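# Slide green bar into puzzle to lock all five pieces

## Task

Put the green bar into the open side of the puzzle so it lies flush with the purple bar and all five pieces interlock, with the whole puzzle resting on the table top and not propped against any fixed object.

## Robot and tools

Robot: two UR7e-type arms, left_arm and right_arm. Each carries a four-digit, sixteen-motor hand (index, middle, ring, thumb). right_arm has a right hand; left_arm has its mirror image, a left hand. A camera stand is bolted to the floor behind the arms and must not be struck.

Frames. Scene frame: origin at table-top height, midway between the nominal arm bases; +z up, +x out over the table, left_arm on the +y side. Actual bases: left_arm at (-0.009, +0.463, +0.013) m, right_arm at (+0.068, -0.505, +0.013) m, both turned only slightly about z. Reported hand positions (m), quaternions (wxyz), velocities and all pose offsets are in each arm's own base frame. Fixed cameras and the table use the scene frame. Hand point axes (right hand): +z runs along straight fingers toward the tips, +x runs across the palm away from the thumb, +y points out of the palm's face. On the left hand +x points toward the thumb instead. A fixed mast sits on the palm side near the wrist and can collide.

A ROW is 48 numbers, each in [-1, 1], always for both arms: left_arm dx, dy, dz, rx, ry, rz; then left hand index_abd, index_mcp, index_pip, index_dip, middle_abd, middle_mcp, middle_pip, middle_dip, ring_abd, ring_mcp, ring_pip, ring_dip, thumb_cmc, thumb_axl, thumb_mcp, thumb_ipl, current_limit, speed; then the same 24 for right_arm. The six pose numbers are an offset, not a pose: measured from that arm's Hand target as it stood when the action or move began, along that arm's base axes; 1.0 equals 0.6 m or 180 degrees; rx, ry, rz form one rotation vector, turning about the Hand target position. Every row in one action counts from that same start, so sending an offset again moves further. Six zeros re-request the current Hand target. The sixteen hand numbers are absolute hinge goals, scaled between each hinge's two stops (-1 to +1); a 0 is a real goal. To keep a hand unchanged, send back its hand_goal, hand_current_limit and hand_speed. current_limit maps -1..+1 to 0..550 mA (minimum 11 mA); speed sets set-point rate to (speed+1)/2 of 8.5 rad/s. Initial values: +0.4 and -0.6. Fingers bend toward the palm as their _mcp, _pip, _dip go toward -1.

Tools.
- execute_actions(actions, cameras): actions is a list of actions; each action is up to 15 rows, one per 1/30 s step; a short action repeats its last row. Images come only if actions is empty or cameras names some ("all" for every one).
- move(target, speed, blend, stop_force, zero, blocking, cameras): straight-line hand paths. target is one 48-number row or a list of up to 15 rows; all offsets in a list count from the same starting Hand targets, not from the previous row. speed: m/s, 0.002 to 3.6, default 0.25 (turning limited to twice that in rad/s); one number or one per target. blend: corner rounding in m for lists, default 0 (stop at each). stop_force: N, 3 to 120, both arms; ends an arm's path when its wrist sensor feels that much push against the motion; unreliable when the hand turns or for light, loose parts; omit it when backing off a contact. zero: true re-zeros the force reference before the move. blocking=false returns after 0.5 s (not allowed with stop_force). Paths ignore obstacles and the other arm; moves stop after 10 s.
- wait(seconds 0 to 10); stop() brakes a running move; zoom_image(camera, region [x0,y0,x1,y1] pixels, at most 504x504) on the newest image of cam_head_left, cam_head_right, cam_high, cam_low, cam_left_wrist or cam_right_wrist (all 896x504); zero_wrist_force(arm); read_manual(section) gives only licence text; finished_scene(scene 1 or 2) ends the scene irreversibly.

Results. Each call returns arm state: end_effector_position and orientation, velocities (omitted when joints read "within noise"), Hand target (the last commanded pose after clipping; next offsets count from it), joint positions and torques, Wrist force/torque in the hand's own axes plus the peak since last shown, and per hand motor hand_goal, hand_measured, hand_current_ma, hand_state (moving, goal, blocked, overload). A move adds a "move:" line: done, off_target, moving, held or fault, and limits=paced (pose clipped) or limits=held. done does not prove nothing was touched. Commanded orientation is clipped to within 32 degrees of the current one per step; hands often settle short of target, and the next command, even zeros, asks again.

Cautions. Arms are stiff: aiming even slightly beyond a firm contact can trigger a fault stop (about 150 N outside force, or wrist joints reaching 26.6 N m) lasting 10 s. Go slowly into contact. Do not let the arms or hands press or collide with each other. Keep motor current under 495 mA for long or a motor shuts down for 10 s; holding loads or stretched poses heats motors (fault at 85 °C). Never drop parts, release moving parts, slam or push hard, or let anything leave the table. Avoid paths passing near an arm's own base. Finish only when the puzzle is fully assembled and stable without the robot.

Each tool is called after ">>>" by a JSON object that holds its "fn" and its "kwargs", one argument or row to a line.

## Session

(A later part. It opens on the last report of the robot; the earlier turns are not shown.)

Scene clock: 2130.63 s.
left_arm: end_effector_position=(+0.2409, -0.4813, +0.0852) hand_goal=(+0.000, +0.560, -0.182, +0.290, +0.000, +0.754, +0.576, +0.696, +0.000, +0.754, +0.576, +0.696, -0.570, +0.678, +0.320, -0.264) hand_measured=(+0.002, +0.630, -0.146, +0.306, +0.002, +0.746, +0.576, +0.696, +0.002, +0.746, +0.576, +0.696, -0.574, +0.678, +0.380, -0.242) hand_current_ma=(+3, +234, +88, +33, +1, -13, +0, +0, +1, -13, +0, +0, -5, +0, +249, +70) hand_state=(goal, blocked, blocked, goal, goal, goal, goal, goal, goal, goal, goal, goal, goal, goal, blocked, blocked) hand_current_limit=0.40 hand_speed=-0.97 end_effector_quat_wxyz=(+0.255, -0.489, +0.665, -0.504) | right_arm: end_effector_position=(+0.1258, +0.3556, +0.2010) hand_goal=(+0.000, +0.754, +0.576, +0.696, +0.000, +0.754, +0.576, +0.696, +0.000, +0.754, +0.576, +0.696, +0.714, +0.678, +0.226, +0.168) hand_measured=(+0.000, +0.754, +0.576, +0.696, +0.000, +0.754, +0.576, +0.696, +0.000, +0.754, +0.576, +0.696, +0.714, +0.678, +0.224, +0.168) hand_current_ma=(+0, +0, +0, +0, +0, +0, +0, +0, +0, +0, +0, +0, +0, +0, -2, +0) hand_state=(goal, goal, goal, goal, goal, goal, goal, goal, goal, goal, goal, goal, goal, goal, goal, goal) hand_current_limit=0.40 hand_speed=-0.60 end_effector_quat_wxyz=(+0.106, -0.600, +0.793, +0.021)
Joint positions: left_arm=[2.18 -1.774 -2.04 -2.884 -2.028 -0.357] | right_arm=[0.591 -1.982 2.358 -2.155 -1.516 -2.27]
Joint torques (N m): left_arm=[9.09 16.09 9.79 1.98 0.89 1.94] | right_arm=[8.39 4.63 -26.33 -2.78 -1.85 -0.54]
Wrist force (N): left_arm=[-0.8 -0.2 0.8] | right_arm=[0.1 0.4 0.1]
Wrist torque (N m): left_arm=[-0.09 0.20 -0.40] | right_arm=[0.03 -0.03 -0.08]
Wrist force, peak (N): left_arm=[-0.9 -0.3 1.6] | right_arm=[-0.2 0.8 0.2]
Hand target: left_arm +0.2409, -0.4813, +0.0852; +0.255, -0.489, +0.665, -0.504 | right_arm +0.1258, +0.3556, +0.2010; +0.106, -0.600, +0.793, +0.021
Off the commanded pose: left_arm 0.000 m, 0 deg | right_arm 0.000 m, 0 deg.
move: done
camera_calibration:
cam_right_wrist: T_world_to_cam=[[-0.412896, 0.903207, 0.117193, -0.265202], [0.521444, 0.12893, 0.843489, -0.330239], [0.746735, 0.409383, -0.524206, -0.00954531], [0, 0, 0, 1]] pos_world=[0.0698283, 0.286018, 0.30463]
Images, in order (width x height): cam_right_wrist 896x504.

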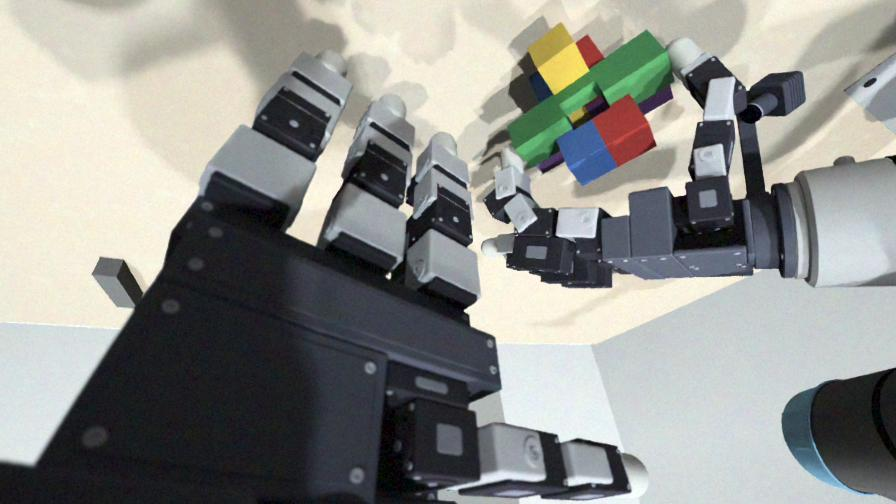

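>>> {"fn": "move", "kwargs": {
  "target": [0,0,-0.0067,0,0,0, 0,0.56,-0.182,0.29,0,0.754,0.576,0.696,0,0.754,0.576,0.696,-0.571,0.678,0.32,-0.265,0.4,-0.97, 0,0,0,0,0,0, 0,0.754,0.576,0.696,0,0.754,0.576,0.696,0,0.754,0.576,0.696,0.714,0.678,0.226,0.168,0.4,-0.6],
  "speed": 0.006,
  "stop_force": 4,
  "cameras": ["cam_right_wrist"]
}}

>>> {"fn": "zoom_image", "kwargs": {
  "camera": "cam_right_wrist",
  "region": [490, 10, 710, 200]
}}

>>> {"fn": "zoom_image", "kwargs": {
  "camera": "cam_right_wrist",
  "region": [535, 45, 595, 105]
}}

>>> {"fn": "zoom_image", "kwargs": {
  "camera": "cam_right_wrist",
  "region": [500, 95, 560, 155]
}}

>>> {"fn": "zoom_image", "kwargs": {
  "camera": "cam_right_wrist",
  "region": [625, 15, 685, 75]
}}

Scene clock: 2139.23 s.
left_arm: end_effector_position=(+0.2409, -0.4813, +0.0812) hand_goal=(+0.000, +0.560, -0.182, +0.290, +0.000, +0.754, +0.576, +0.696, +0.000, +0.754, +0.576, +0.696, -0.570, +0.678, +0.320, -0.264) hand_measured=(+0.002, +0.630, -0.146, +0.306, +0.002, +0.746, +0.576, +0.696, +0.002, +0.746, +0.576, +0.696, -0.570, +0.678, +0.380, -0.242) hand_current_ma=(+3, +234, +88, +33, +1, -13, +0, +0, +1, -13, +0, +0, -1, +0, +249, +70) hand_state=(goal, blocked, blocked, goal, goal, goal, goal, goal, goal, goal, goal, goal, goal, goal, blocked, blocked) hand_current_limit=0.40 hand_speed=-0.97 end_effector_quat_wxyz=(+0.255, -0.489, +0.665, -0.504) | right_arm: end_effector_position=(+0.1258, +0.3556, +0.2010) hand_goal=(+0.000, +0.754, +0.576, +0.696, +0.000, +0.754, +0.576, +0.696, +0.000, +0.754, +0.576, +0.696, +0.714, +0.678, +0.226, +0.168) hand_measured=(+0.000, +0.754, +0.576, +0.696, +0.000, +0.754, +0.576, +0.696, +0.000, +0.754, +0.576, +0.696, +0.714, +0.678, +0.224, +0.168) hand_current_ma=(+0, +0, +0, +0, +0, +0, +0, +0, +0, +0, +0, +0, +0, +0, -2, +0) hand_state=(goal, goal, goal, goal, goal, goal, goal, goal, goal, goal, goal, goal, goal, goal, goal, goal) hand_current_limit=0.40 hand_speed=-0.60 end_effector_quat_wxyz=(+0.106, -0.600, +0.793, +0.021)
Joint positions: left_arm=[2.18 -1.781 -2.045 -2.872 -2.028 -0.357] | right_arm=[0.591 -1.982 2.358 -2.155 -1.516 -2.27]
Joint torques (N m): left_arm=[9.19 15.77 9.03 1.94 0.8 1.82] | right_arm=[7.48 4.78 -25.68 -2.76 -1.9 -0.69]
Wrist force (N): left_arm=[-0.5 -1.0 0.7] | right_arm=[0.1 0.6 0.2]
Wrist torque (N m): left_arm=[-0.16 0.20 -0.40] | right_arm=[0.06 -0.03 -0.07]
Wrist force, peak (N): left_arm=[-0.8 -0.8 1.3] | right_arm=[0.1 0.7 -0.1]
Hand target: left_arm +0.2409, -0.4813, +0.0812; +0.255, -0.489, +0.665, -0.504 | right_arm +0.1258, +0.3556, +0.2010; +0.106, -0.600, +0.793, +0.021
Off the commanded pose: left_arm 0.000 m, 0 deg | right_arm 0.000 m, 0 deg.
move: done
camera_calibration:
cam_right_wrist: T_world_to_cam=[[-0.412896, 0.903207, 0.117193, -0.265202], [0.521444, 0.12893, 0.843489, -0.330239], [0.746735, 0.409383, -0.524206, -0.00954531], [0, 0, 0, 1]] pos_world=[0.0698283, 0.286018, 0.30463]
Images, in order (width x height): cam_right_wrist 896x504.

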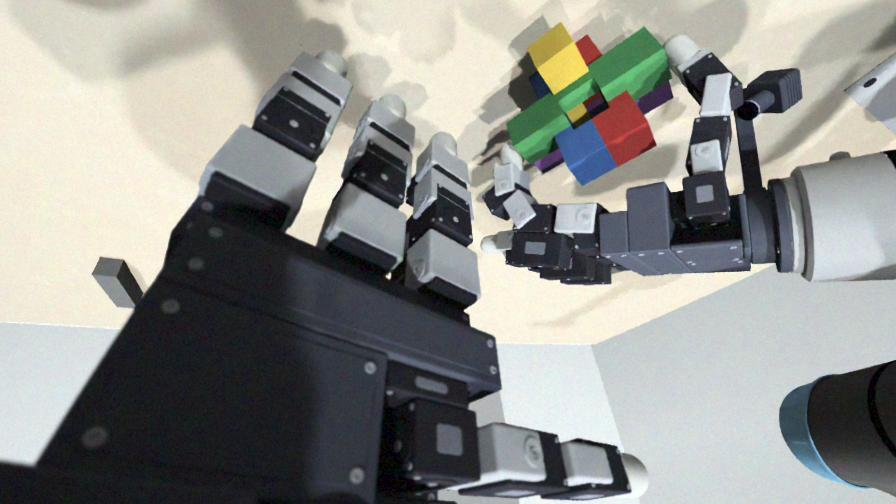

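Scaled by 2.291 from the camera's 896x504 image, which has a finer 1280x720 frame.

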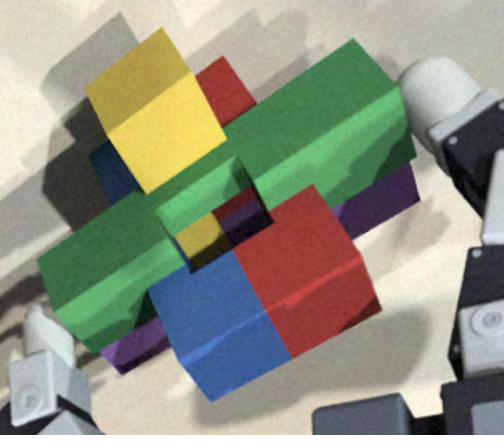

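Scaled by 8.400 from the camera's 896x504 image, which has a finer 1280x720 frame.

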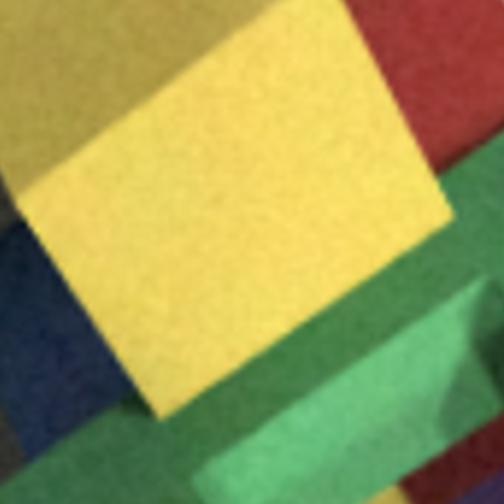

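Scaled by 8.400 from the camera's 896x504 image, which has a finer 1280x720 frame.

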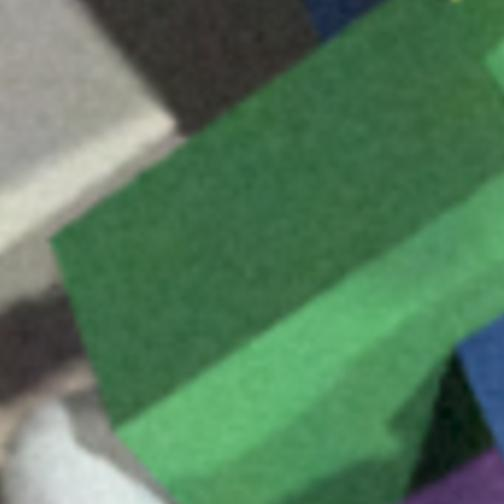

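Scaled by 8.400 from the camera's 896x504 image, which has a finer 1280x720 frame.

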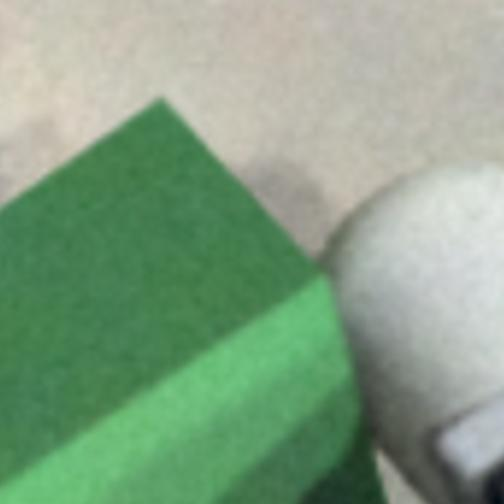

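>>> {"fn": "move", "kwargs": {
  "target": [0,0,-0.0067,0,0,0, 0,0.56,-0.182,0.29,0,0.754,0.576,0.696,0,0.754,0.576,0.696,-0.571,0.678,0.32,-0.265,0.4,-0.97, 0,0,0,0,0,0, 0,0.754,0.576,0.696,0,0.754,0.576,0.696,0,0.754,0.576,0.696,0.714,0.678,0.226,0.168,0.4,-0.6],
  "speed": 0.006,
  "stop_force": 4,
  "cameras": ["cam_right_wrist"]
}}

>>> {"fn": "zoom_image", "kwargs": {
  "camera": "cam_right_wrist",
  "region": [490, 10, 710, 200]
}}

>>> {"fn": "zoom_image", "kwargs": {
  "camera": "cam_right_wrist",
  "region": [500, 95, 560, 155]
}}

>>> {"fn": "zoom_image", "kwargs": {
  "camera": "cam_right_wrist",
  "region": [625, 15, 685, 75]
}}

Scene clock: 2145.93 s.
left_arm: end_effector_position=(+0.2409, -0.4813, +0.0772) hand_goal=(+0.000, +0.560, -0.182, +0.290, +0.000, +0.754, +0.576, +0.696, +0.000, +0.754, +0.576, +0.696, -0.570, +0.678, +0.320, -0.264) hand_measured=(+0.002, +0.630, -0.146, +0.306, +0.002, +0.746, +0.576, +0.696, +0.002, +0.746, +0.576, +0.696, -0.570, +0.678, +0.380, -0.242) hand_current_ma=(+3, +234, +88, +33, +1, -13, +0, +0, +1, -13, +0, +0, +0, +0, +249, +70) hand_state=(goal, blocked, blocked, goal, goal, goal, goal, goal, goal, goal, goal, goal, goal, goal, blocked, blocked) hand_current_limit=0.40 hand_speed=-0.97 end_effector_quat_wxyz=(+0.255, -0.489, +0.665, -0.504) | right_arm: end_effector_position=(+0.1258, +0.3556, +0.2010) hand_goal=(+0.000, +0.754, +0.576, +0.696, +0.000, +0.754, +0.576, +0.696, +0.000, +0.754, +0.576, +0.696, +0.714, +0.678, +0.226, +0.168) hand_measured=(+0.000, +0.754, +0.576, +0.696, +0.000, +0.754, +0.576, +0.696, +0.000, +0.754, +0.576, +0.696, +0.714, +0.678, +0.224, +0.168) hand_current_ma=(+0, +0, +0, +0, +0, +0, +0, +0, +0, +0, +0, +0, +0, +0, -2, +0) hand_state=(goal, goal, goal, goal, goal, goal, goal, goal, goal, goal, goal, goal, goal, goal, goal, goal) hand_current_limit=0.40 hand_speed=-0.60 end_effector_quat_wxyz=(+0.106, -0.600, +0.793, +0.021)
Joint positions: left_arm=[2.18 -1.788 -2.05 -2.861 -2.028 -0.357] | right_arm=[0.591 -1.982 2.358 -2.155 -1.516 -2.27]
Joint torques (N m): left_arm=[8.98 15.91 8.54 1.93 0.62 1.54] | right_arm=[8.01 5.22 -26.02 -2.8 -2 -0.51]
Wrist force (N): left_arm=[-0.2 -1.3 0.9] | right_arm=[-0.1 0.3 -0.1]
Wrist torque (N m): left_arm=[-0.18 0.17 -0.39] | right_arm=[0.04 0.02 -0.10]
Wrist force, peak (N): left_arm=[-0.4 -1.2 1.3] | right_arm=[0.1 0.8 0.3]
Hand target: left_arm +0.2409, -0.4813, +0.0772; +0.255, -0.489, +0.665, -0.504 | right_arm +0.1258, +0.3556, +0.2010; +0.106, -0.600, +0.793, +0.021
Off the commanded pose: left_arm 0.000 m, 0 deg | right_arm 0.000 m, 0 deg.
move: done
camera_calibration:
cam_right_wrist: T_world_to_cam=[[-0.412896, 0.903207, 0.117193, -0.265202], [0.521444, 0.12893, 0.843489, -0.330239], [0.746735, 0.409383, -0.524206, -0.00954531], [0, 0, 0, 1]] pos_world=[0.0698283, 0.286018, 0.30463]
Images, in order (width x height): cam_right_wrist 896x504.

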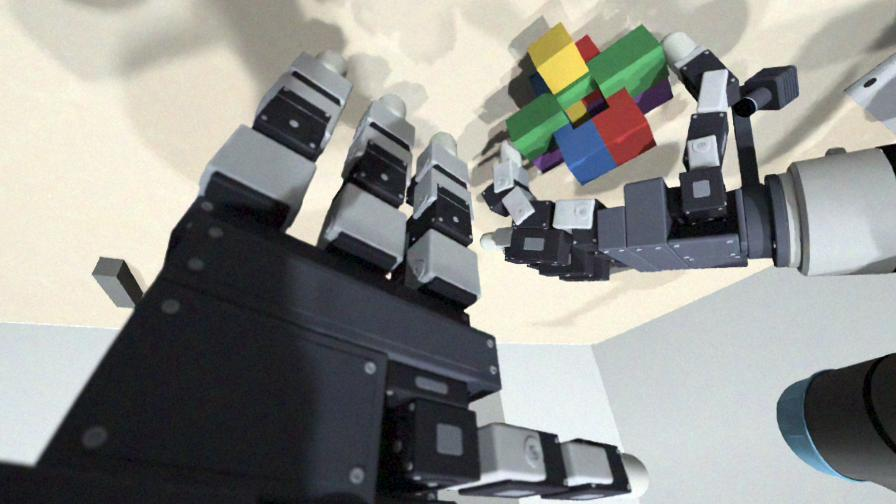

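Scaled by 2.291 from the camera's 896x504 image, which has a finer 1280x720 frame.

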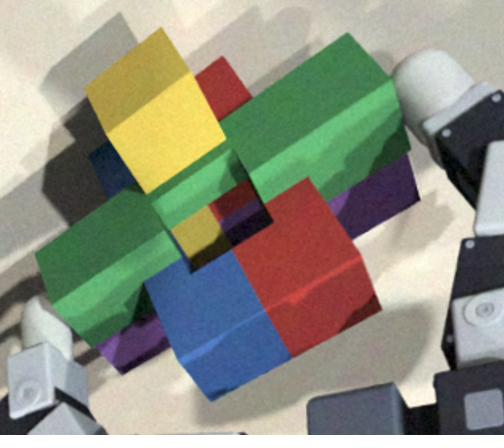

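Scaled by 8.400 from the camera's 896x504 image, which has a finer 1280x720 frame.

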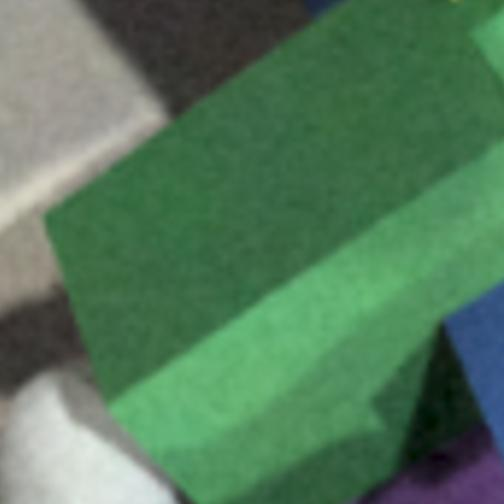

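Scaled by 8.400 from the camera's 896x504 image, which has a finer 1280x720 frame.

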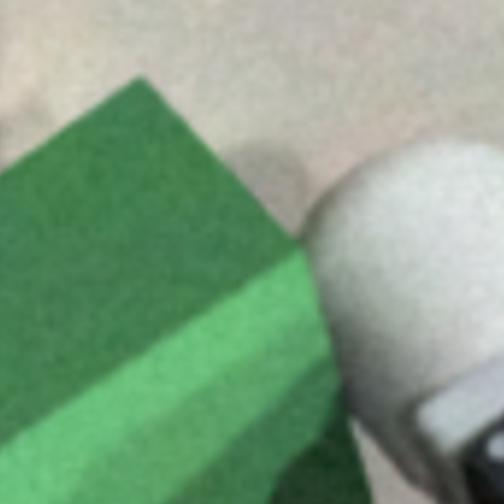

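>>> {"fn": "move", "kwargs": {
  "target": [0,0,-0.0067,0,0,0, 0,0.56,-0.182,0.29,0,0.754,0.576,0.696,0,0.754,0.576,0.696,-0.571,0.678,0.32,-0.265,0.4,-0.97, 0,0,0,0,0,0, 0,0.754,0.576,0.696,0,0.754,0.576,0.696,0,0.754,0.576,0.696,0.714,0.678,0.226,0.168,0.4,-0.6],
  "speed": 0.006,
  "stop_force": 4,
  "cameras": ["cam_right_wrist","cam_low"]
}}

>>> {"fn": "zoom_image", "kwargs": {
  "camera": "cam_right_wrist",
  "region": [490, 10, 710, 200]
}}

>>> {"fn": "zoom_image", "kwargs": {
  "camera": "cam_right_wrist",
  "region": [500, 95, 560, 155]
}}

>>> {"fn": "zoom_image", "kwargs": {
  "camera": "cam_right_wrist",
  "region": [625, 15, 685, 75]
}}

>>> {"fn": "zoom_image", "kwargs": {
  "camera": "cam_low",
  "region": [490, 230, 550, 290]
}}

Scene clock: 2153.50 s.
left_arm: end_effector_position=(+0.2409, -0.4813, +0.0732) hand_goal=(+0.000, +0.560, -0.182, +0.290, +0.000, +0.754, +0.576, +0.696, +0.000, +0.754, +0.576, +0.696, -0.570, +0.678, +0.320, -0.264) hand_measured=(+0.002, +0.630, -0.146, +0.306, +0.002, +0.746, +0.576, +0.696, +0.002, +0.746, +0.576, +0.696, -0.568, +0.678, +0.380, -0.242) hand_current_ma=(+3, +234, +88, +33, +1, -13, +0, +0, +1, -13, +0, +0, +1, +0, +249, +70) hand_state=(goal, blocked, blocked, goal, goal, goal, goal, goal, goal, goal, goal, goal, goal, goal, blocked, blocked) hand_current_limit=0.40 hand_speed=-0.97 end_effector_quat_wxyz=(+0.255, -0.489, +0.665, -0.504) | right_arm: end_effector_position=(+0.1258, +0.3556, +0.2010) hand_goal=(+0.000, +0.754, +0.576, +0.696, +0.000, +0.754, +0.576, +0.696, +0.000, +0.754, +0.576, +0.696, +0.714, +0.678, +0.226, +0.168) hand_measured=(+0.000, +0.754, +0.576, +0.696, +0.000, +0.754, +0.576, +0.696, +0.000, +0.754, +0.576, +0.696, +0.714, +0.678, +0.224, +0.168) hand_current_ma=(+0, +0, +0, +0, +0, +0, +0, +0, +0, +0, +0, +0, +0, +0, -2, +0) hand_state=(goal, goal, goal, goal, goal, goal, goal, goal, goal, goal, goal, goal, goal, goal, goal, goal) hand_current_limit=0.40 hand_speed=-0.60 end_effector_quat_wxyz=(+0.106, -0.600, +0.793, +0.021)
Joint positions: left_arm=[2.18 -1.795 -2.054 -2.85 -2.028 -0.357] | right_arm=[0.591 -1.982 2.358 -2.155 -1.516 -2.27]
Joint torques (N m): left_arm=[9.2 16.24 8.66 1.9 0.47 1.44] | right_arm=[7.85 4.43 -25.52 -2.73 -1.95 -0.78]
Wrist force (N): left_arm=[-0.3 -1.7 0.5] | right_arm=[0.1 0.3 -0.3]
Wrist torque (N m): left_arm=[-0.18 0.19 -0.41] | right_arm=[0.05 -0.01 -0.08]
Wrist force, peak (N): left_arm=[-0.4 -1.7 1.1] | right_arm=[0.3 0.8 0.0]
Hand target: left_arm +0.2409, -0.4813, +0.0732; +0.255, -0.489, +0.665, -0.504 | right_arm +0.1258, +0.3556, +0.2010; +0.106, -0.600, +0.793, +0.021
Off the commanded pose: left_arm 0.000 m, 0 deg | right_arm 0.000 m, 0 deg.
move: done
camera_calibration:
cam_right_wrist: T_world_to_cam=[[-0.412896, 0.903207, 0.117193, -0.265202], [0.521444, 0.12893, 0.843489, -0.330239], [0.746735, 0.409383, -0.524206, -0.00954531], [0, 0, 0, 1]] pos_world=[0.0698283, 0.286018, 0.30463]
Images, in order (width x height): cam_low 896x504, cam_right_wrist 896x504.

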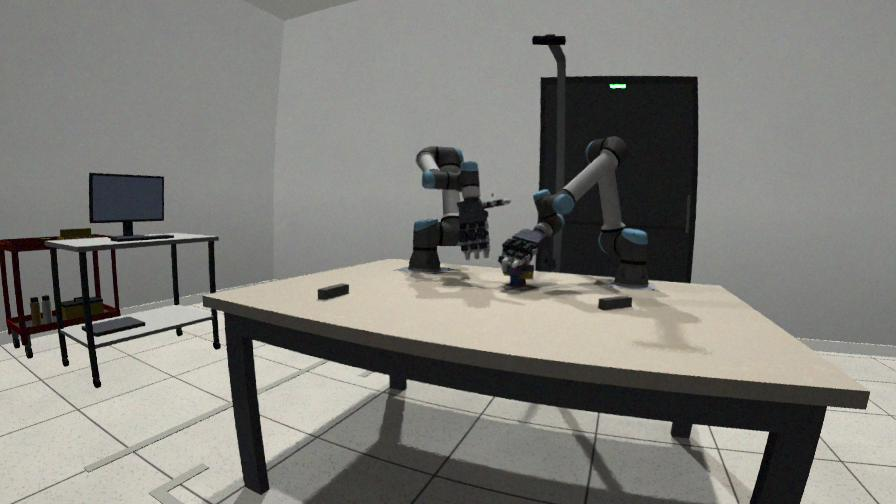

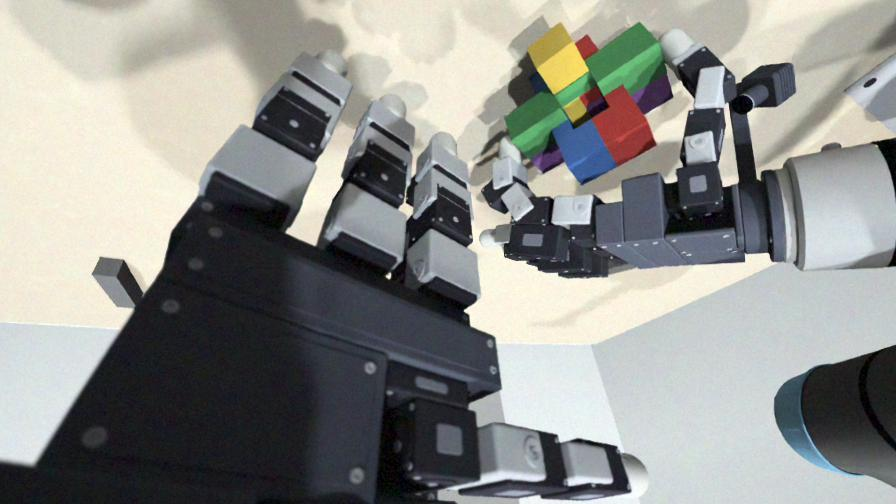

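Scaled by 2.291 from the camera's 896x504 image, which has a finer 1280x720 frame.

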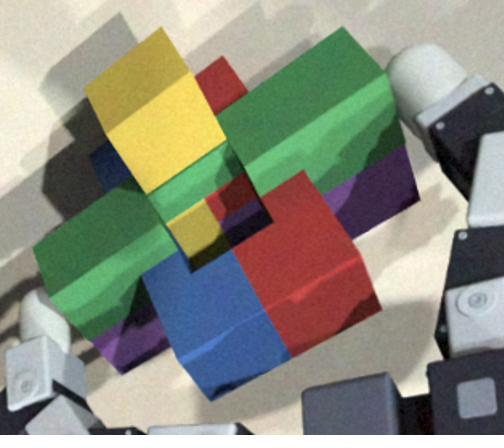

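Scaled by 8.400 from the camera's 896x504 image, which has a finer 1280x720 frame.

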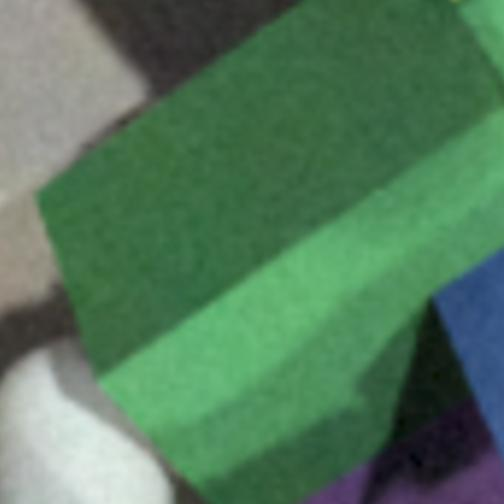

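Scaled by 8.400 from the camera's 896x504 image, which has a finer 1280x720 frame.

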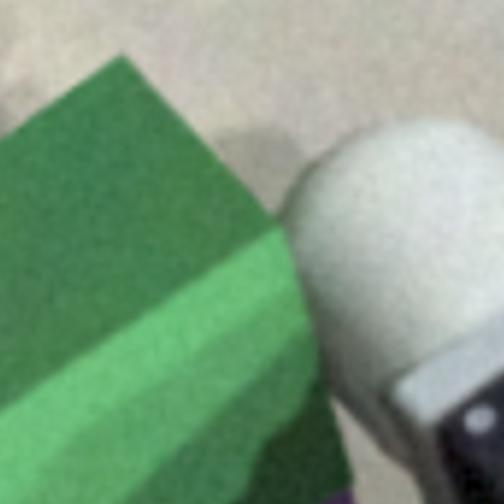

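Scaled by 8.400 from the camera's 896x504 image, which has a finer 1280x720 frame.

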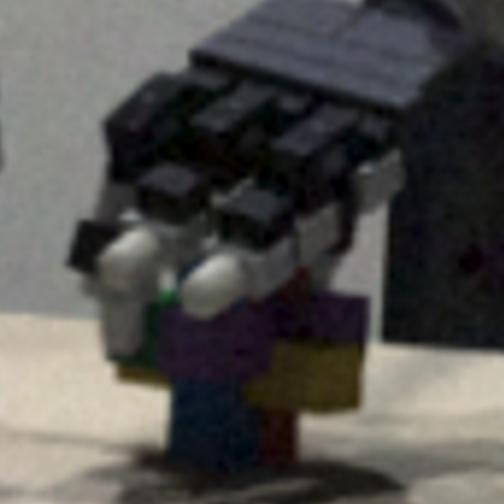

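>>> {"fn": "move", "kwargs": {
  "target": [0,0,-0.0067,0,0,0, 0,0.56,-0.182,0.29,0,0.754,0.576,0.696,0,0.754,0.576,0.696,-0.571,0.678,0.32,-0.265,0.4,-0.97, 0,0,0,0,0,0, 0,0.754,0.576,0.696,0,0.754,0.576,0.696,0,0.754,0.576,0.696,0.714,0.678,0.226,0.168,0.4,-0.6],
  "speed": 0.005,
  "stop_force": 4,
  "cameras": ["cam_right_wrist","cam_low"]
}}

>>> {"fn": "zoom_image", "kwargs": {
  "camera": "cam_right_wrist",
  "region": [490, 10, 710, 200]
}}

>>> {"fn": "zoom_image", "kwargs": {
  "camera": "cam_right_wrist",
  "region": [500, 95, 560, 155]
}}

>>> {"fn": "zoom_image", "kwargs": {
  "camera": "cam_right_wrist",
  "region": [625, 15, 685, 75]
}}

>>> {"fn": "zoom_image", "kwargs": {
  "camera": "cam_low",
  "region": [490, 230, 550, 290]
}}

Scene clock: 2158.97 s.
left_arm: end_effector_position=(+0.2409, -0.4813, +0.0692) hand_goal=(+0.000, +0.560, -0.182, +0.290, +0.000, +0.754, +0.576, +0.696, +0.000, +0.754, +0.576, +0.696, -0.570, +0.678, +0.320, -0.264) hand_measured=(+0.004, +0.630, -0.146, +0.306, +0.002, +0.746, +0.576, +0.696, +0.002, +0.746, +0.576, +0.696, -0.568, +0.678, +0.380, -0.242) hand_current_ma=(+3, +234, +88, +33, +1, -13, +0, +0, +1, -13, +0, +0, +1, +0, +249, +70) hand_state=(goal, blocked, blocked, goal, goal, goal, goal, goal, goal, goal, goal, goal, goal, goal, blocked, blocked) hand_current_limit=0.40 hand_speed=-0.97 end_effector_quat_wxyz=(+0.255, -0.489, +0.665, -0.504) | right_arm: end_effector_position=(+0.1258, +0.3556, +0.2010) hand_goal=(+0.000, +0.754, +0.576, +0.696, +0.000, +0.754, +0.576, +0.696, +0.000, +0.754, +0.576, +0.696, +0.714, +0.678, +0.226, +0.168) hand_measured=(+0.000, +0.754, +0.576, +0.696, +0.000, +0.754, +0.576, +0.696, +0.000, +0.754, +0.576, +0.696, +0.714, +0.678, +0.224, +0.168) hand_current_ma=(+0, +0, +0, +0, +0, +0, +0, +0, +0, +0, +0, +0, +0, +0, -2, +0) hand_state=(goal, goal, goal, goal, goal, goal, goal, goal, goal, goal, goal, goal, goal, goal, goal, goal) hand_current_limit=0.40 hand_speed=-0.60 end_effector_quat_wxyz=(+0.106, -0.600, +0.793, +0.021)
Joint positions: left_arm=[2.18 -1.801 -2.058 -2.838 -2.028 -0.357] | right_arm=[0.591 -1.982 2.358 -2.155 -1.516 -2.27]
Joint torques (N m): left_arm=[8.87 15.04 6.58 1.46 0.24 1.22] | right_arm=[9.15 4.37 -26.61 -2.7 -1.99 -0.89]
Wrist force (N): left_arm=[-0.5 -4.6 -0.6] | right_arm=[0.2 0.3 0.3]
Wrist torque (N m): left_arm=[-0.22 0.21 -0.46] | right_arm=[0.00 -0.03 -0.07]
Wrist force, peak (N): left_arm=[-0.7 -5.2 -0.3] | right_arm=[0.3 0.7 0.2]
Hand target: left_arm +0.2409, -0.4813, +0.0692; +0.255, -0.489, +0.665, -0.504 | right_arm +0.1258, +0.3556, +0.2010; +0.106, -0.600, +0.793, +0.021
Off the commanded pose: left_arm 0.000 m, 0 deg | right_arm 0.000 m, 0 deg.
move: done
camera_calibration:
cam_right_wrist: T_world_to_cam=[[-0.412896, 0.903207, 0.117193, -0.265202], [0.521444, 0.12893, 0.843489, -0.330239], [0.746735, 0.409383, -0.524206, -0.00954531], [0, 0, 0, 1]] pos_world=[0.0698283, 0.286018, 0.30463]
Images, in order (width x height): cam_low 896x504, cam_right_wrist 896x504.

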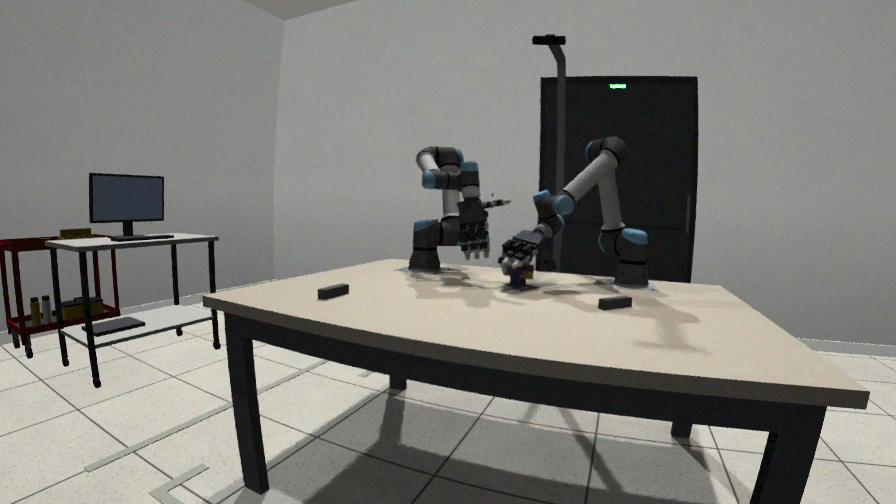

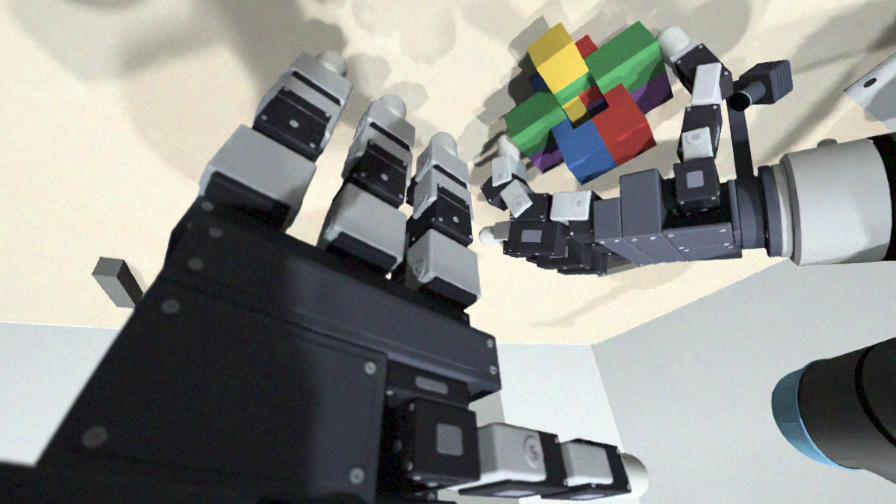

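Scaled by 2.291 from the camera's 896x504 image, which has a finer 1280x720 frame.

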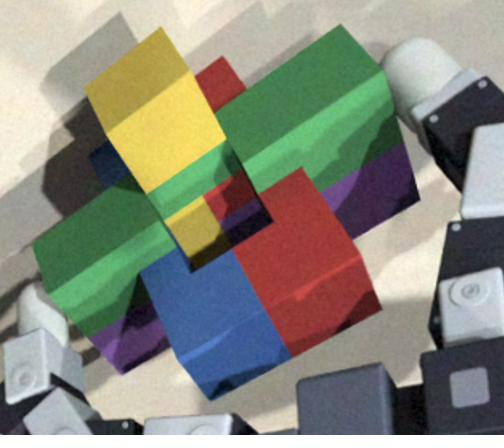

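Scaled by 8.400 from the camera's 896x504 image, which has a finer 1280x720 frame.

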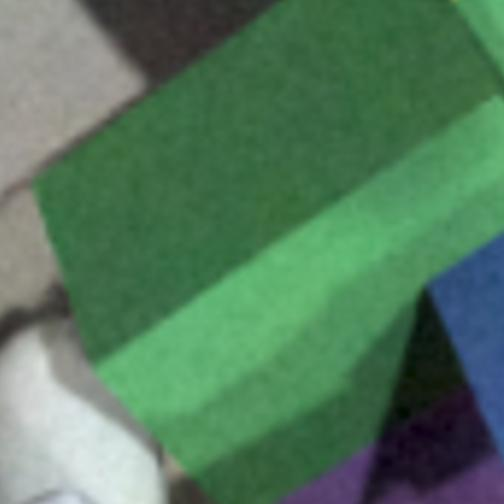

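Scaled by 8.400 from the camera's 896x504 image, which has a finer 1280x720 frame.

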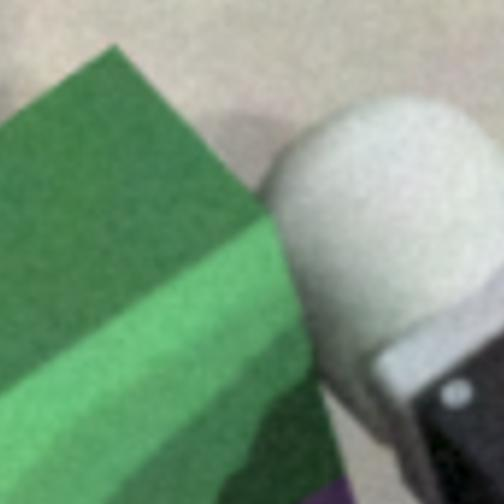

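Scaled by 8.400 from the camera's 896x504 image, which has a finer 1280x720 frame.

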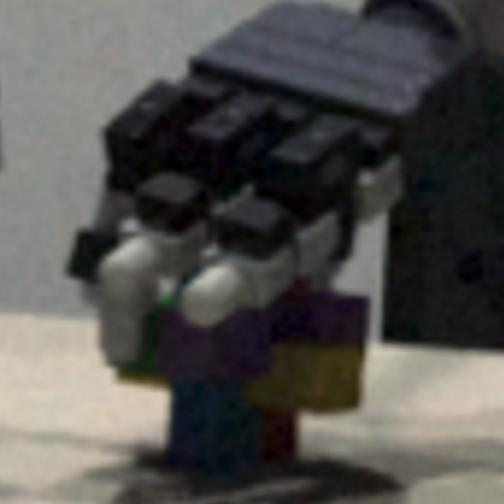

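>>> {"fn": "zoom_image", "kwargs": {
  "camera": "cam_right_wrist",
  "region": [625, 50, 685, 110]
}}

>>> {"fn": "zoom_image", "kwargs": {
  "camera": "cam_right_wrist",
  "region": [510, 130, 570, 190]
}}

>>> {"fn": "zoom_image", "kwargs": {
  "camera": "cam_right_wrist",
  "region": [550, 70, 620, 130]
}}

Scaled by 8.400 from the camera's 896x504 image, which has a finer 1280x720 frame.

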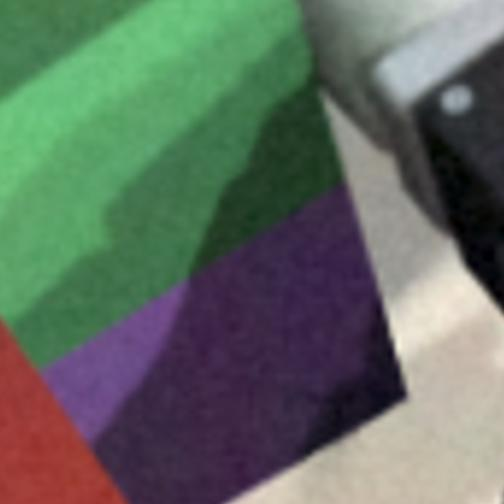

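Scaled by 8.400 from the camera's 896x504 image, which has a finer 1280x720 frame.

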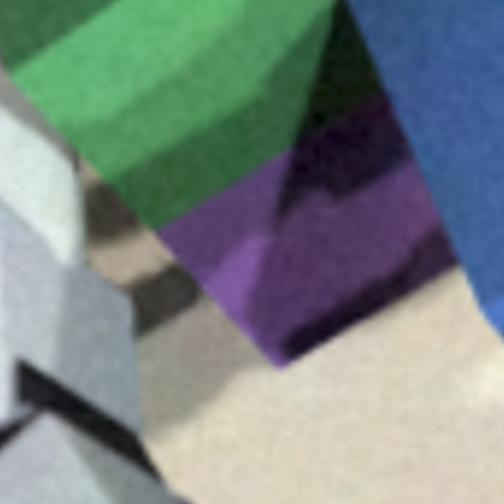

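Scaled by 7.200 from the camera's 896x504 image, which has a finer 1280x720 frame.

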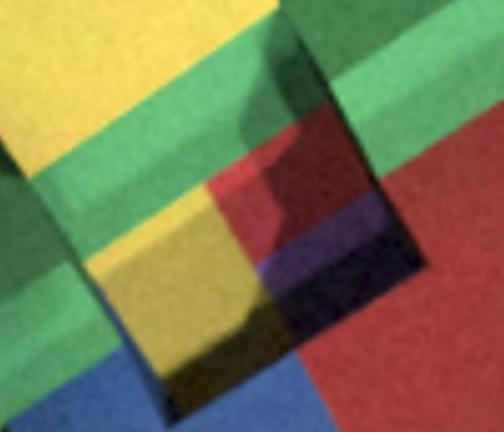

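>>> {"fn": "zoom_image", "kwargs": {
  "camera": "cam_right_wrist",
  "region": [550, 80, 580, 110]
}}

>>> {"fn": "zoom_image", "kwargs": {
  "camera": "cam_right_wrist",
  "region": [570, 65, 600, 95]
}}

Scaled by 16.800 from the camera's 896x504 image, which has a finer 1280x720 frame.

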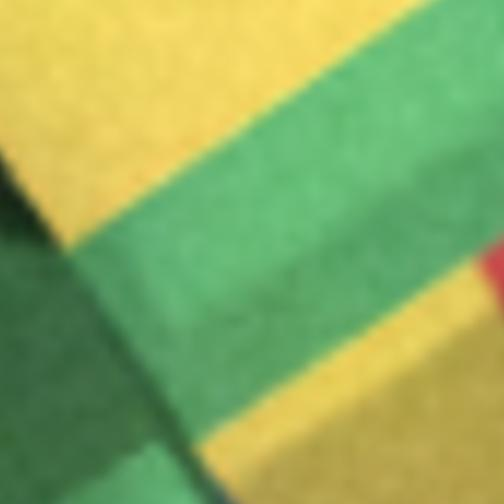

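Scaled by 16.800 from the camera's 896x504 image, which has a finer 1280x720 frame.

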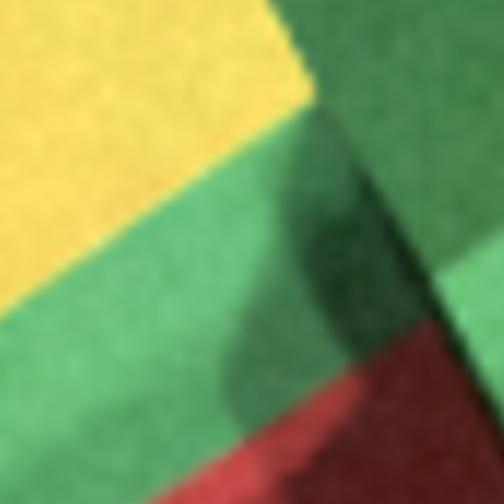

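>>> {"fn": "move", "kwargs": {
  "target": [0,0,0,0,0,0, 0,0.66,-0.15,0.29,0,0.754,0.576,0.696,0,0.754,0.576,0.696,-0.571,0.678,0.42,-0.265,0.4,-0.97, 0,0,0,0,0,0, 0,0.754,0.576,0.696,0,0.754,0.576,0.696,0,0.754,0.576,0.696,0.714,0.678,0.226,0.168,0.4,-0.6],
  "speed": 0.01,
  "cameras": ["cam_right_wrist","cam_low"]
}}

>>> {"fn": "zoom_image", "kwargs": {
  "camera": "cam_right_wrist",
  "region": [490, 10, 710, 200]
}}

>>> {"fn": "zoom_image", "kwargs": {
  "camera": "cam_low",
  "region": [490, 230, 550, 290]
}}

Scene clock: 2205.47 s.
left_arm: end_effector_position=(+0.2409, -0.4812, +0.0692) hand_goal=(+0.000, +0.660, -0.150, +0.290, +0.000, +0.754, +0.576, +0.696, +0.000, +0.754, +0.576, +0.696, -0.570, +0.678, +0.420, -0.264) hand_measured=(+0.004, +0.630, -0.138, +0.302, +0.002, +0.746, +0.576, +0.696, +0.002, +0.746, +0.576, +0.696, -0.568, +0.678, +0.382, -0.242) hand_current_ma=(+3, +52, +22, +20, +1, -13, +0, +0, +1, -13, +0, +0, +1, +0, +70, +70) hand_state=(goal, moving, goal, goal, goal, goal, goal, goal, goal, goal, goal, goal, goal, goal, moving, blocked) hand_current_limit=0.40 hand_speed=-0.97 end_effector_quat_wxyz=(+0.255, -0.489, +0.665, -0.504) | right_arm: end_effector_position=(+0.1258, +0.3556, +0.2010) hand_goal=(+0.000, +0.754, +0.576, +0.696, +0.000, +0.754, +0.576, +0.696, +0.000, +0.754, +0.576, +0.696, +0.714, +0.678, +0.226, +0.168) hand_measured=(+0.000, +0.754, +0.576, +0.696, +0.000, +0.754, +0.576, +0.696, +0.000, +0.754, +0.576, +0.696, +0.714, +0.678, +0.224, +0.168) hand_current_ma=(+0, +0, +0, +0, +0, +0, +0, +0, +0, +0, +0, +0, +0, +0, -2, +0) hand_state=(goal, goal, goal, goal, goal, goal, goal, goal, goal, goal, goal, goal, goal, goal, goal, goal) hand_current_limit=0.40 hand_speed=-0.60 end_effector_quat_wxyz=(+0.106, -0.600, +0.793, +0.021)
Joint positions: left_arm=[2.18 -1.802 -2.058 -2.838 -2.028 -0.357] | right_arm=[0.591 -1.982 2.358 -2.155 -1.516 -2.27]
Joint torques (N m): left_arm=[7.62 15.35 8.78 1.59 0.16 1.39] | right_arm=[8.1 4.46 -26.1 -2.49 -1.95 -0.88]
Wrist force (N): left_arm=[-0.8 -3.1 -0.2] | right_arm=[-0.2 0.5 0.0]
Wrist torque (N m): left_arm=[-0.26 0.22 -0.42] | right_arm=[0.04 0.02 -0.10]
Wrist force, peak (N): left_arm=[-0.6 -5.2 -0.5] | right_arm=[0.1 0.8 0.3]
Hand target: left_arm +0.2409, -0.4813, +0.0692; +0.255, -0.489, +0.665, -0.504 | right_arm +0.1258, +0.3556, +0.2010; +0.106, -0.600, +0.793, +0.021
Off the commanded pose: left_arm 0.000 m, 0 deg | right_arm 0.000 m, 0 deg.
move: done
camera_calibration:
cam_right_wrist: T_world_to_cam=[[-0.412896, 0.903207, 0.117193, -0.265202], [0.521444, 0.12893, 0.843489, -0.330239], [0.746735, 0.409383, -0.524206, -0.00954531], [0, 0, 0, 1]] pos_world=[0.0698283, 0.286018, 0.30463]
Images, in order (width x height): cam_low 896x504, cam_right_wrist 896x504.

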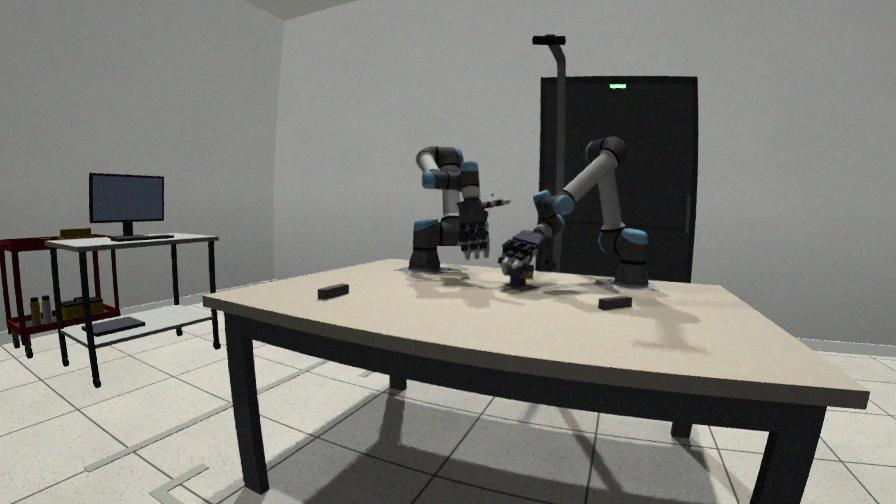

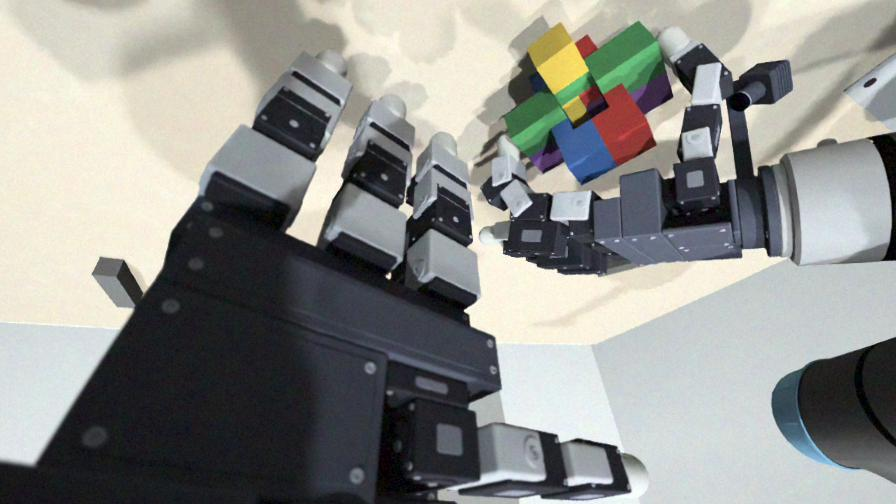

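Scaled by 2.291 from the camera's 896x504 image, which has a finer 1280x720 frame.

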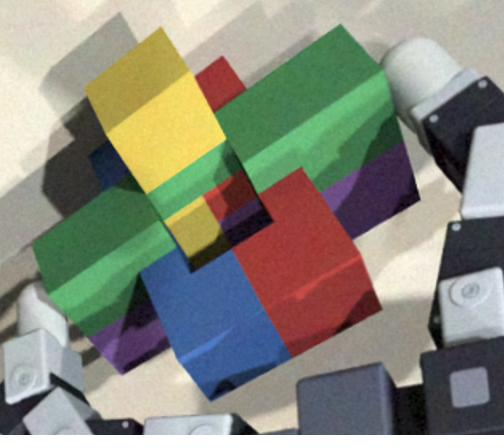

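Scaled by 8.400 from the camera's 896x504 image, which has a finer 1280x720 frame.

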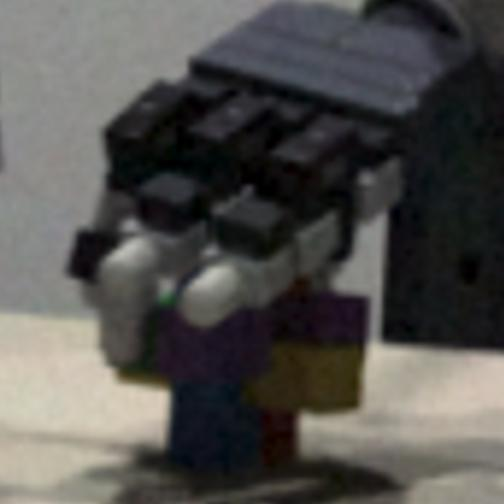

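>>> {"fn": "move", "kwargs": {
  "target": [0,0,0,0,0,0, 0,0.74,-0.09,0.29,0,0.754,0.576,0.696,0,0.754,0.576,0.696,-0.571,0.678,0.49,-0.265,0.4,-0.97, 0,0,0,0,0,0, 0,0.754,0.576,0.696,0,0.754,0.576,0.696,0,0.754,0.576,0.696,0.714,0.678,0.226,0.168,0.4,-0.6],
  "speed": 0.01,
  "cameras": ["cam_right_wrist"]
}}

>>> {"fn": "zoom_image", "kwargs": {
  "camera": "cam_right_wrist",
  "region": [490, 10, 710, 200]
}}

Scene clock: 2209.17 s.
left_arm: end_effector_position=(+0.2409, -0.4812, +0.0692) hand_goal=(+0.000, +0.740, -0.090, +0.290, +0.000, +0.754, +0.576, +0.696, +0.000, +0.754, +0.576, +0.696, -0.570, +0.678, +0.490, -0.264) hand_measured=(+0.002, +0.720, -0.094, +0.292, +0.002, +0.746, +0.576, +0.696, +0.002, +0.746, +0.576, +0.696, -0.570, +0.678, +0.484, -0.262) hand_current_ma=(+3, -42, -6, +3, +1, -13, +0, +0, +1, -13, +0, +0, +1, +0, -13, +3) hand_state=(goal, goal, goal, goal, goal, goal, goal, goal, goal, goal, goal, goal, goal, goal, goal, goal) hand_current_limit=0.40 hand_speed=-0.97 end_effector_quat_wxyz=(+0.255, -0.489, +0.665, -0.504) | right_arm: end_effector_position=(+0.1258, +0.3556, +0.2010) hand_goal=(+0.000, +0.754, +0.576, +0.696, +0.000, +0.754, +0.576, +0.696, +0.000, +0.754, +0.576, +0.696, +0.714, +0.678, +0.226, +0.168) hand_measured=(+0.000, +0.754, +0.576, +0.696, +0.000, +0.754, +0.576, +0.696, +0.000, +0.754, +0.576, +0.696, +0.714, +0.678, +0.224, +0.168) hand_current_ma=(+0, +0, +0, +0, +0, +0, +0, +0, +0, +0, +0, +0, +0, +0, -2, +0) hand_state=(goal, goal, goal, goal, goal, goal, goal, goal, goal, goal, goal, goal, goal, goal, goal, goal) hand_current_limit=0.40 hand_speed=-0.60 end_effector_quat_wxyz=(+0.106, -0.600, +0.793, +0.021)
Joint positions: left_arm=[2.18 -1.802 -2.058 -2.838 -2.028 -0.357] | right_arm=[0.591 -1.982 2.358 -2.155 -1.516 -2.27]
Joint torques (N m): left_arm=[6.76 31.48 21.52 1.41 0.14 1.51] | right_arm=[6.79 4.48 -25.34 -2.5 -1.84 -0.79]
Wrist force (N): left_arm=[-1.6 -1.0 1.1] | right_arm=[0.1 0.4 -0.1]
Wrist torque (N m): left_arm=[-0.19 0.25 -0.40] | right_arm=[0.05 -0.02 -0.08]
Wrist force, peak (N): left_arm=[-0.9 -3.1 -0.1] | right_arm=[0.0 0.8 0.0]
Hand target: left_arm +0.2409, -0.4813, +0.0692; +0.255, -0.489, +0.665, -0.504 | right_arm +0.1258, +0.3556, +0.2010; +0.106, -0.600, +0.793, +0.021
Off the commanded pose: left_arm 0.000 m, 0 deg | right_arm 0.000 m, 0 deg.
move: done
camera_calibration:
cam_right_wrist: T_world_to_cam=[[-0.412896, 0.903207, 0.117193, -0.265202], [0.521444, 0.12893, 0.843489, -0.330239], [0.746735, 0.409383, -0.524206, -0.00954531], [0, 0, 0, 1]] pos_world=[0.0698283, 0.286018, 0.30463]
Images, in order (width x height): cam_right_wrist 896x504.

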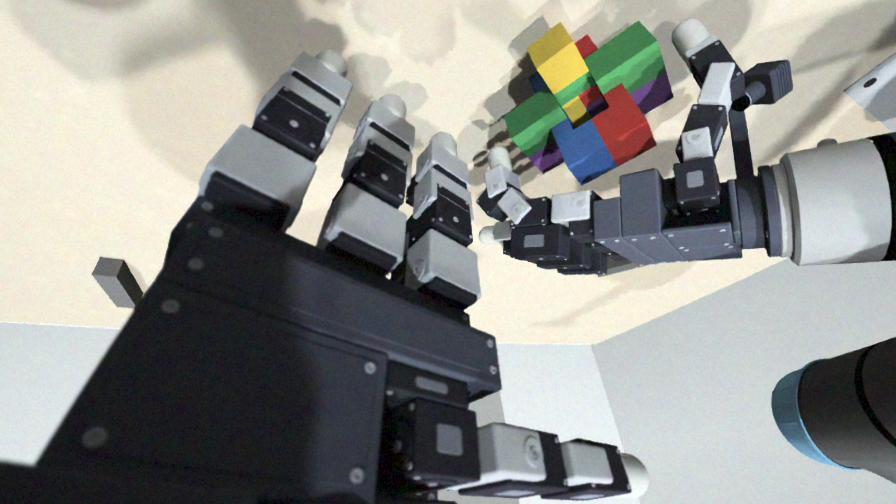

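Scaled by 2.291 from the camera's 896x504 image, which has a finer 1280x720 frame.

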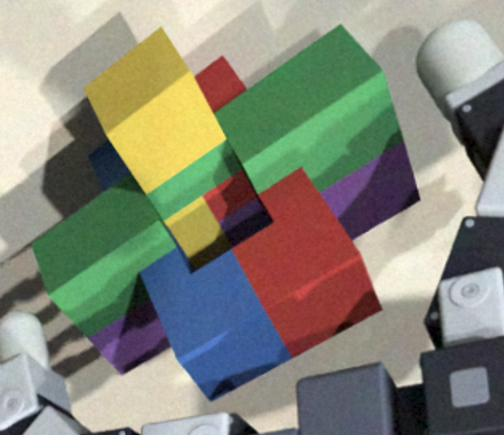

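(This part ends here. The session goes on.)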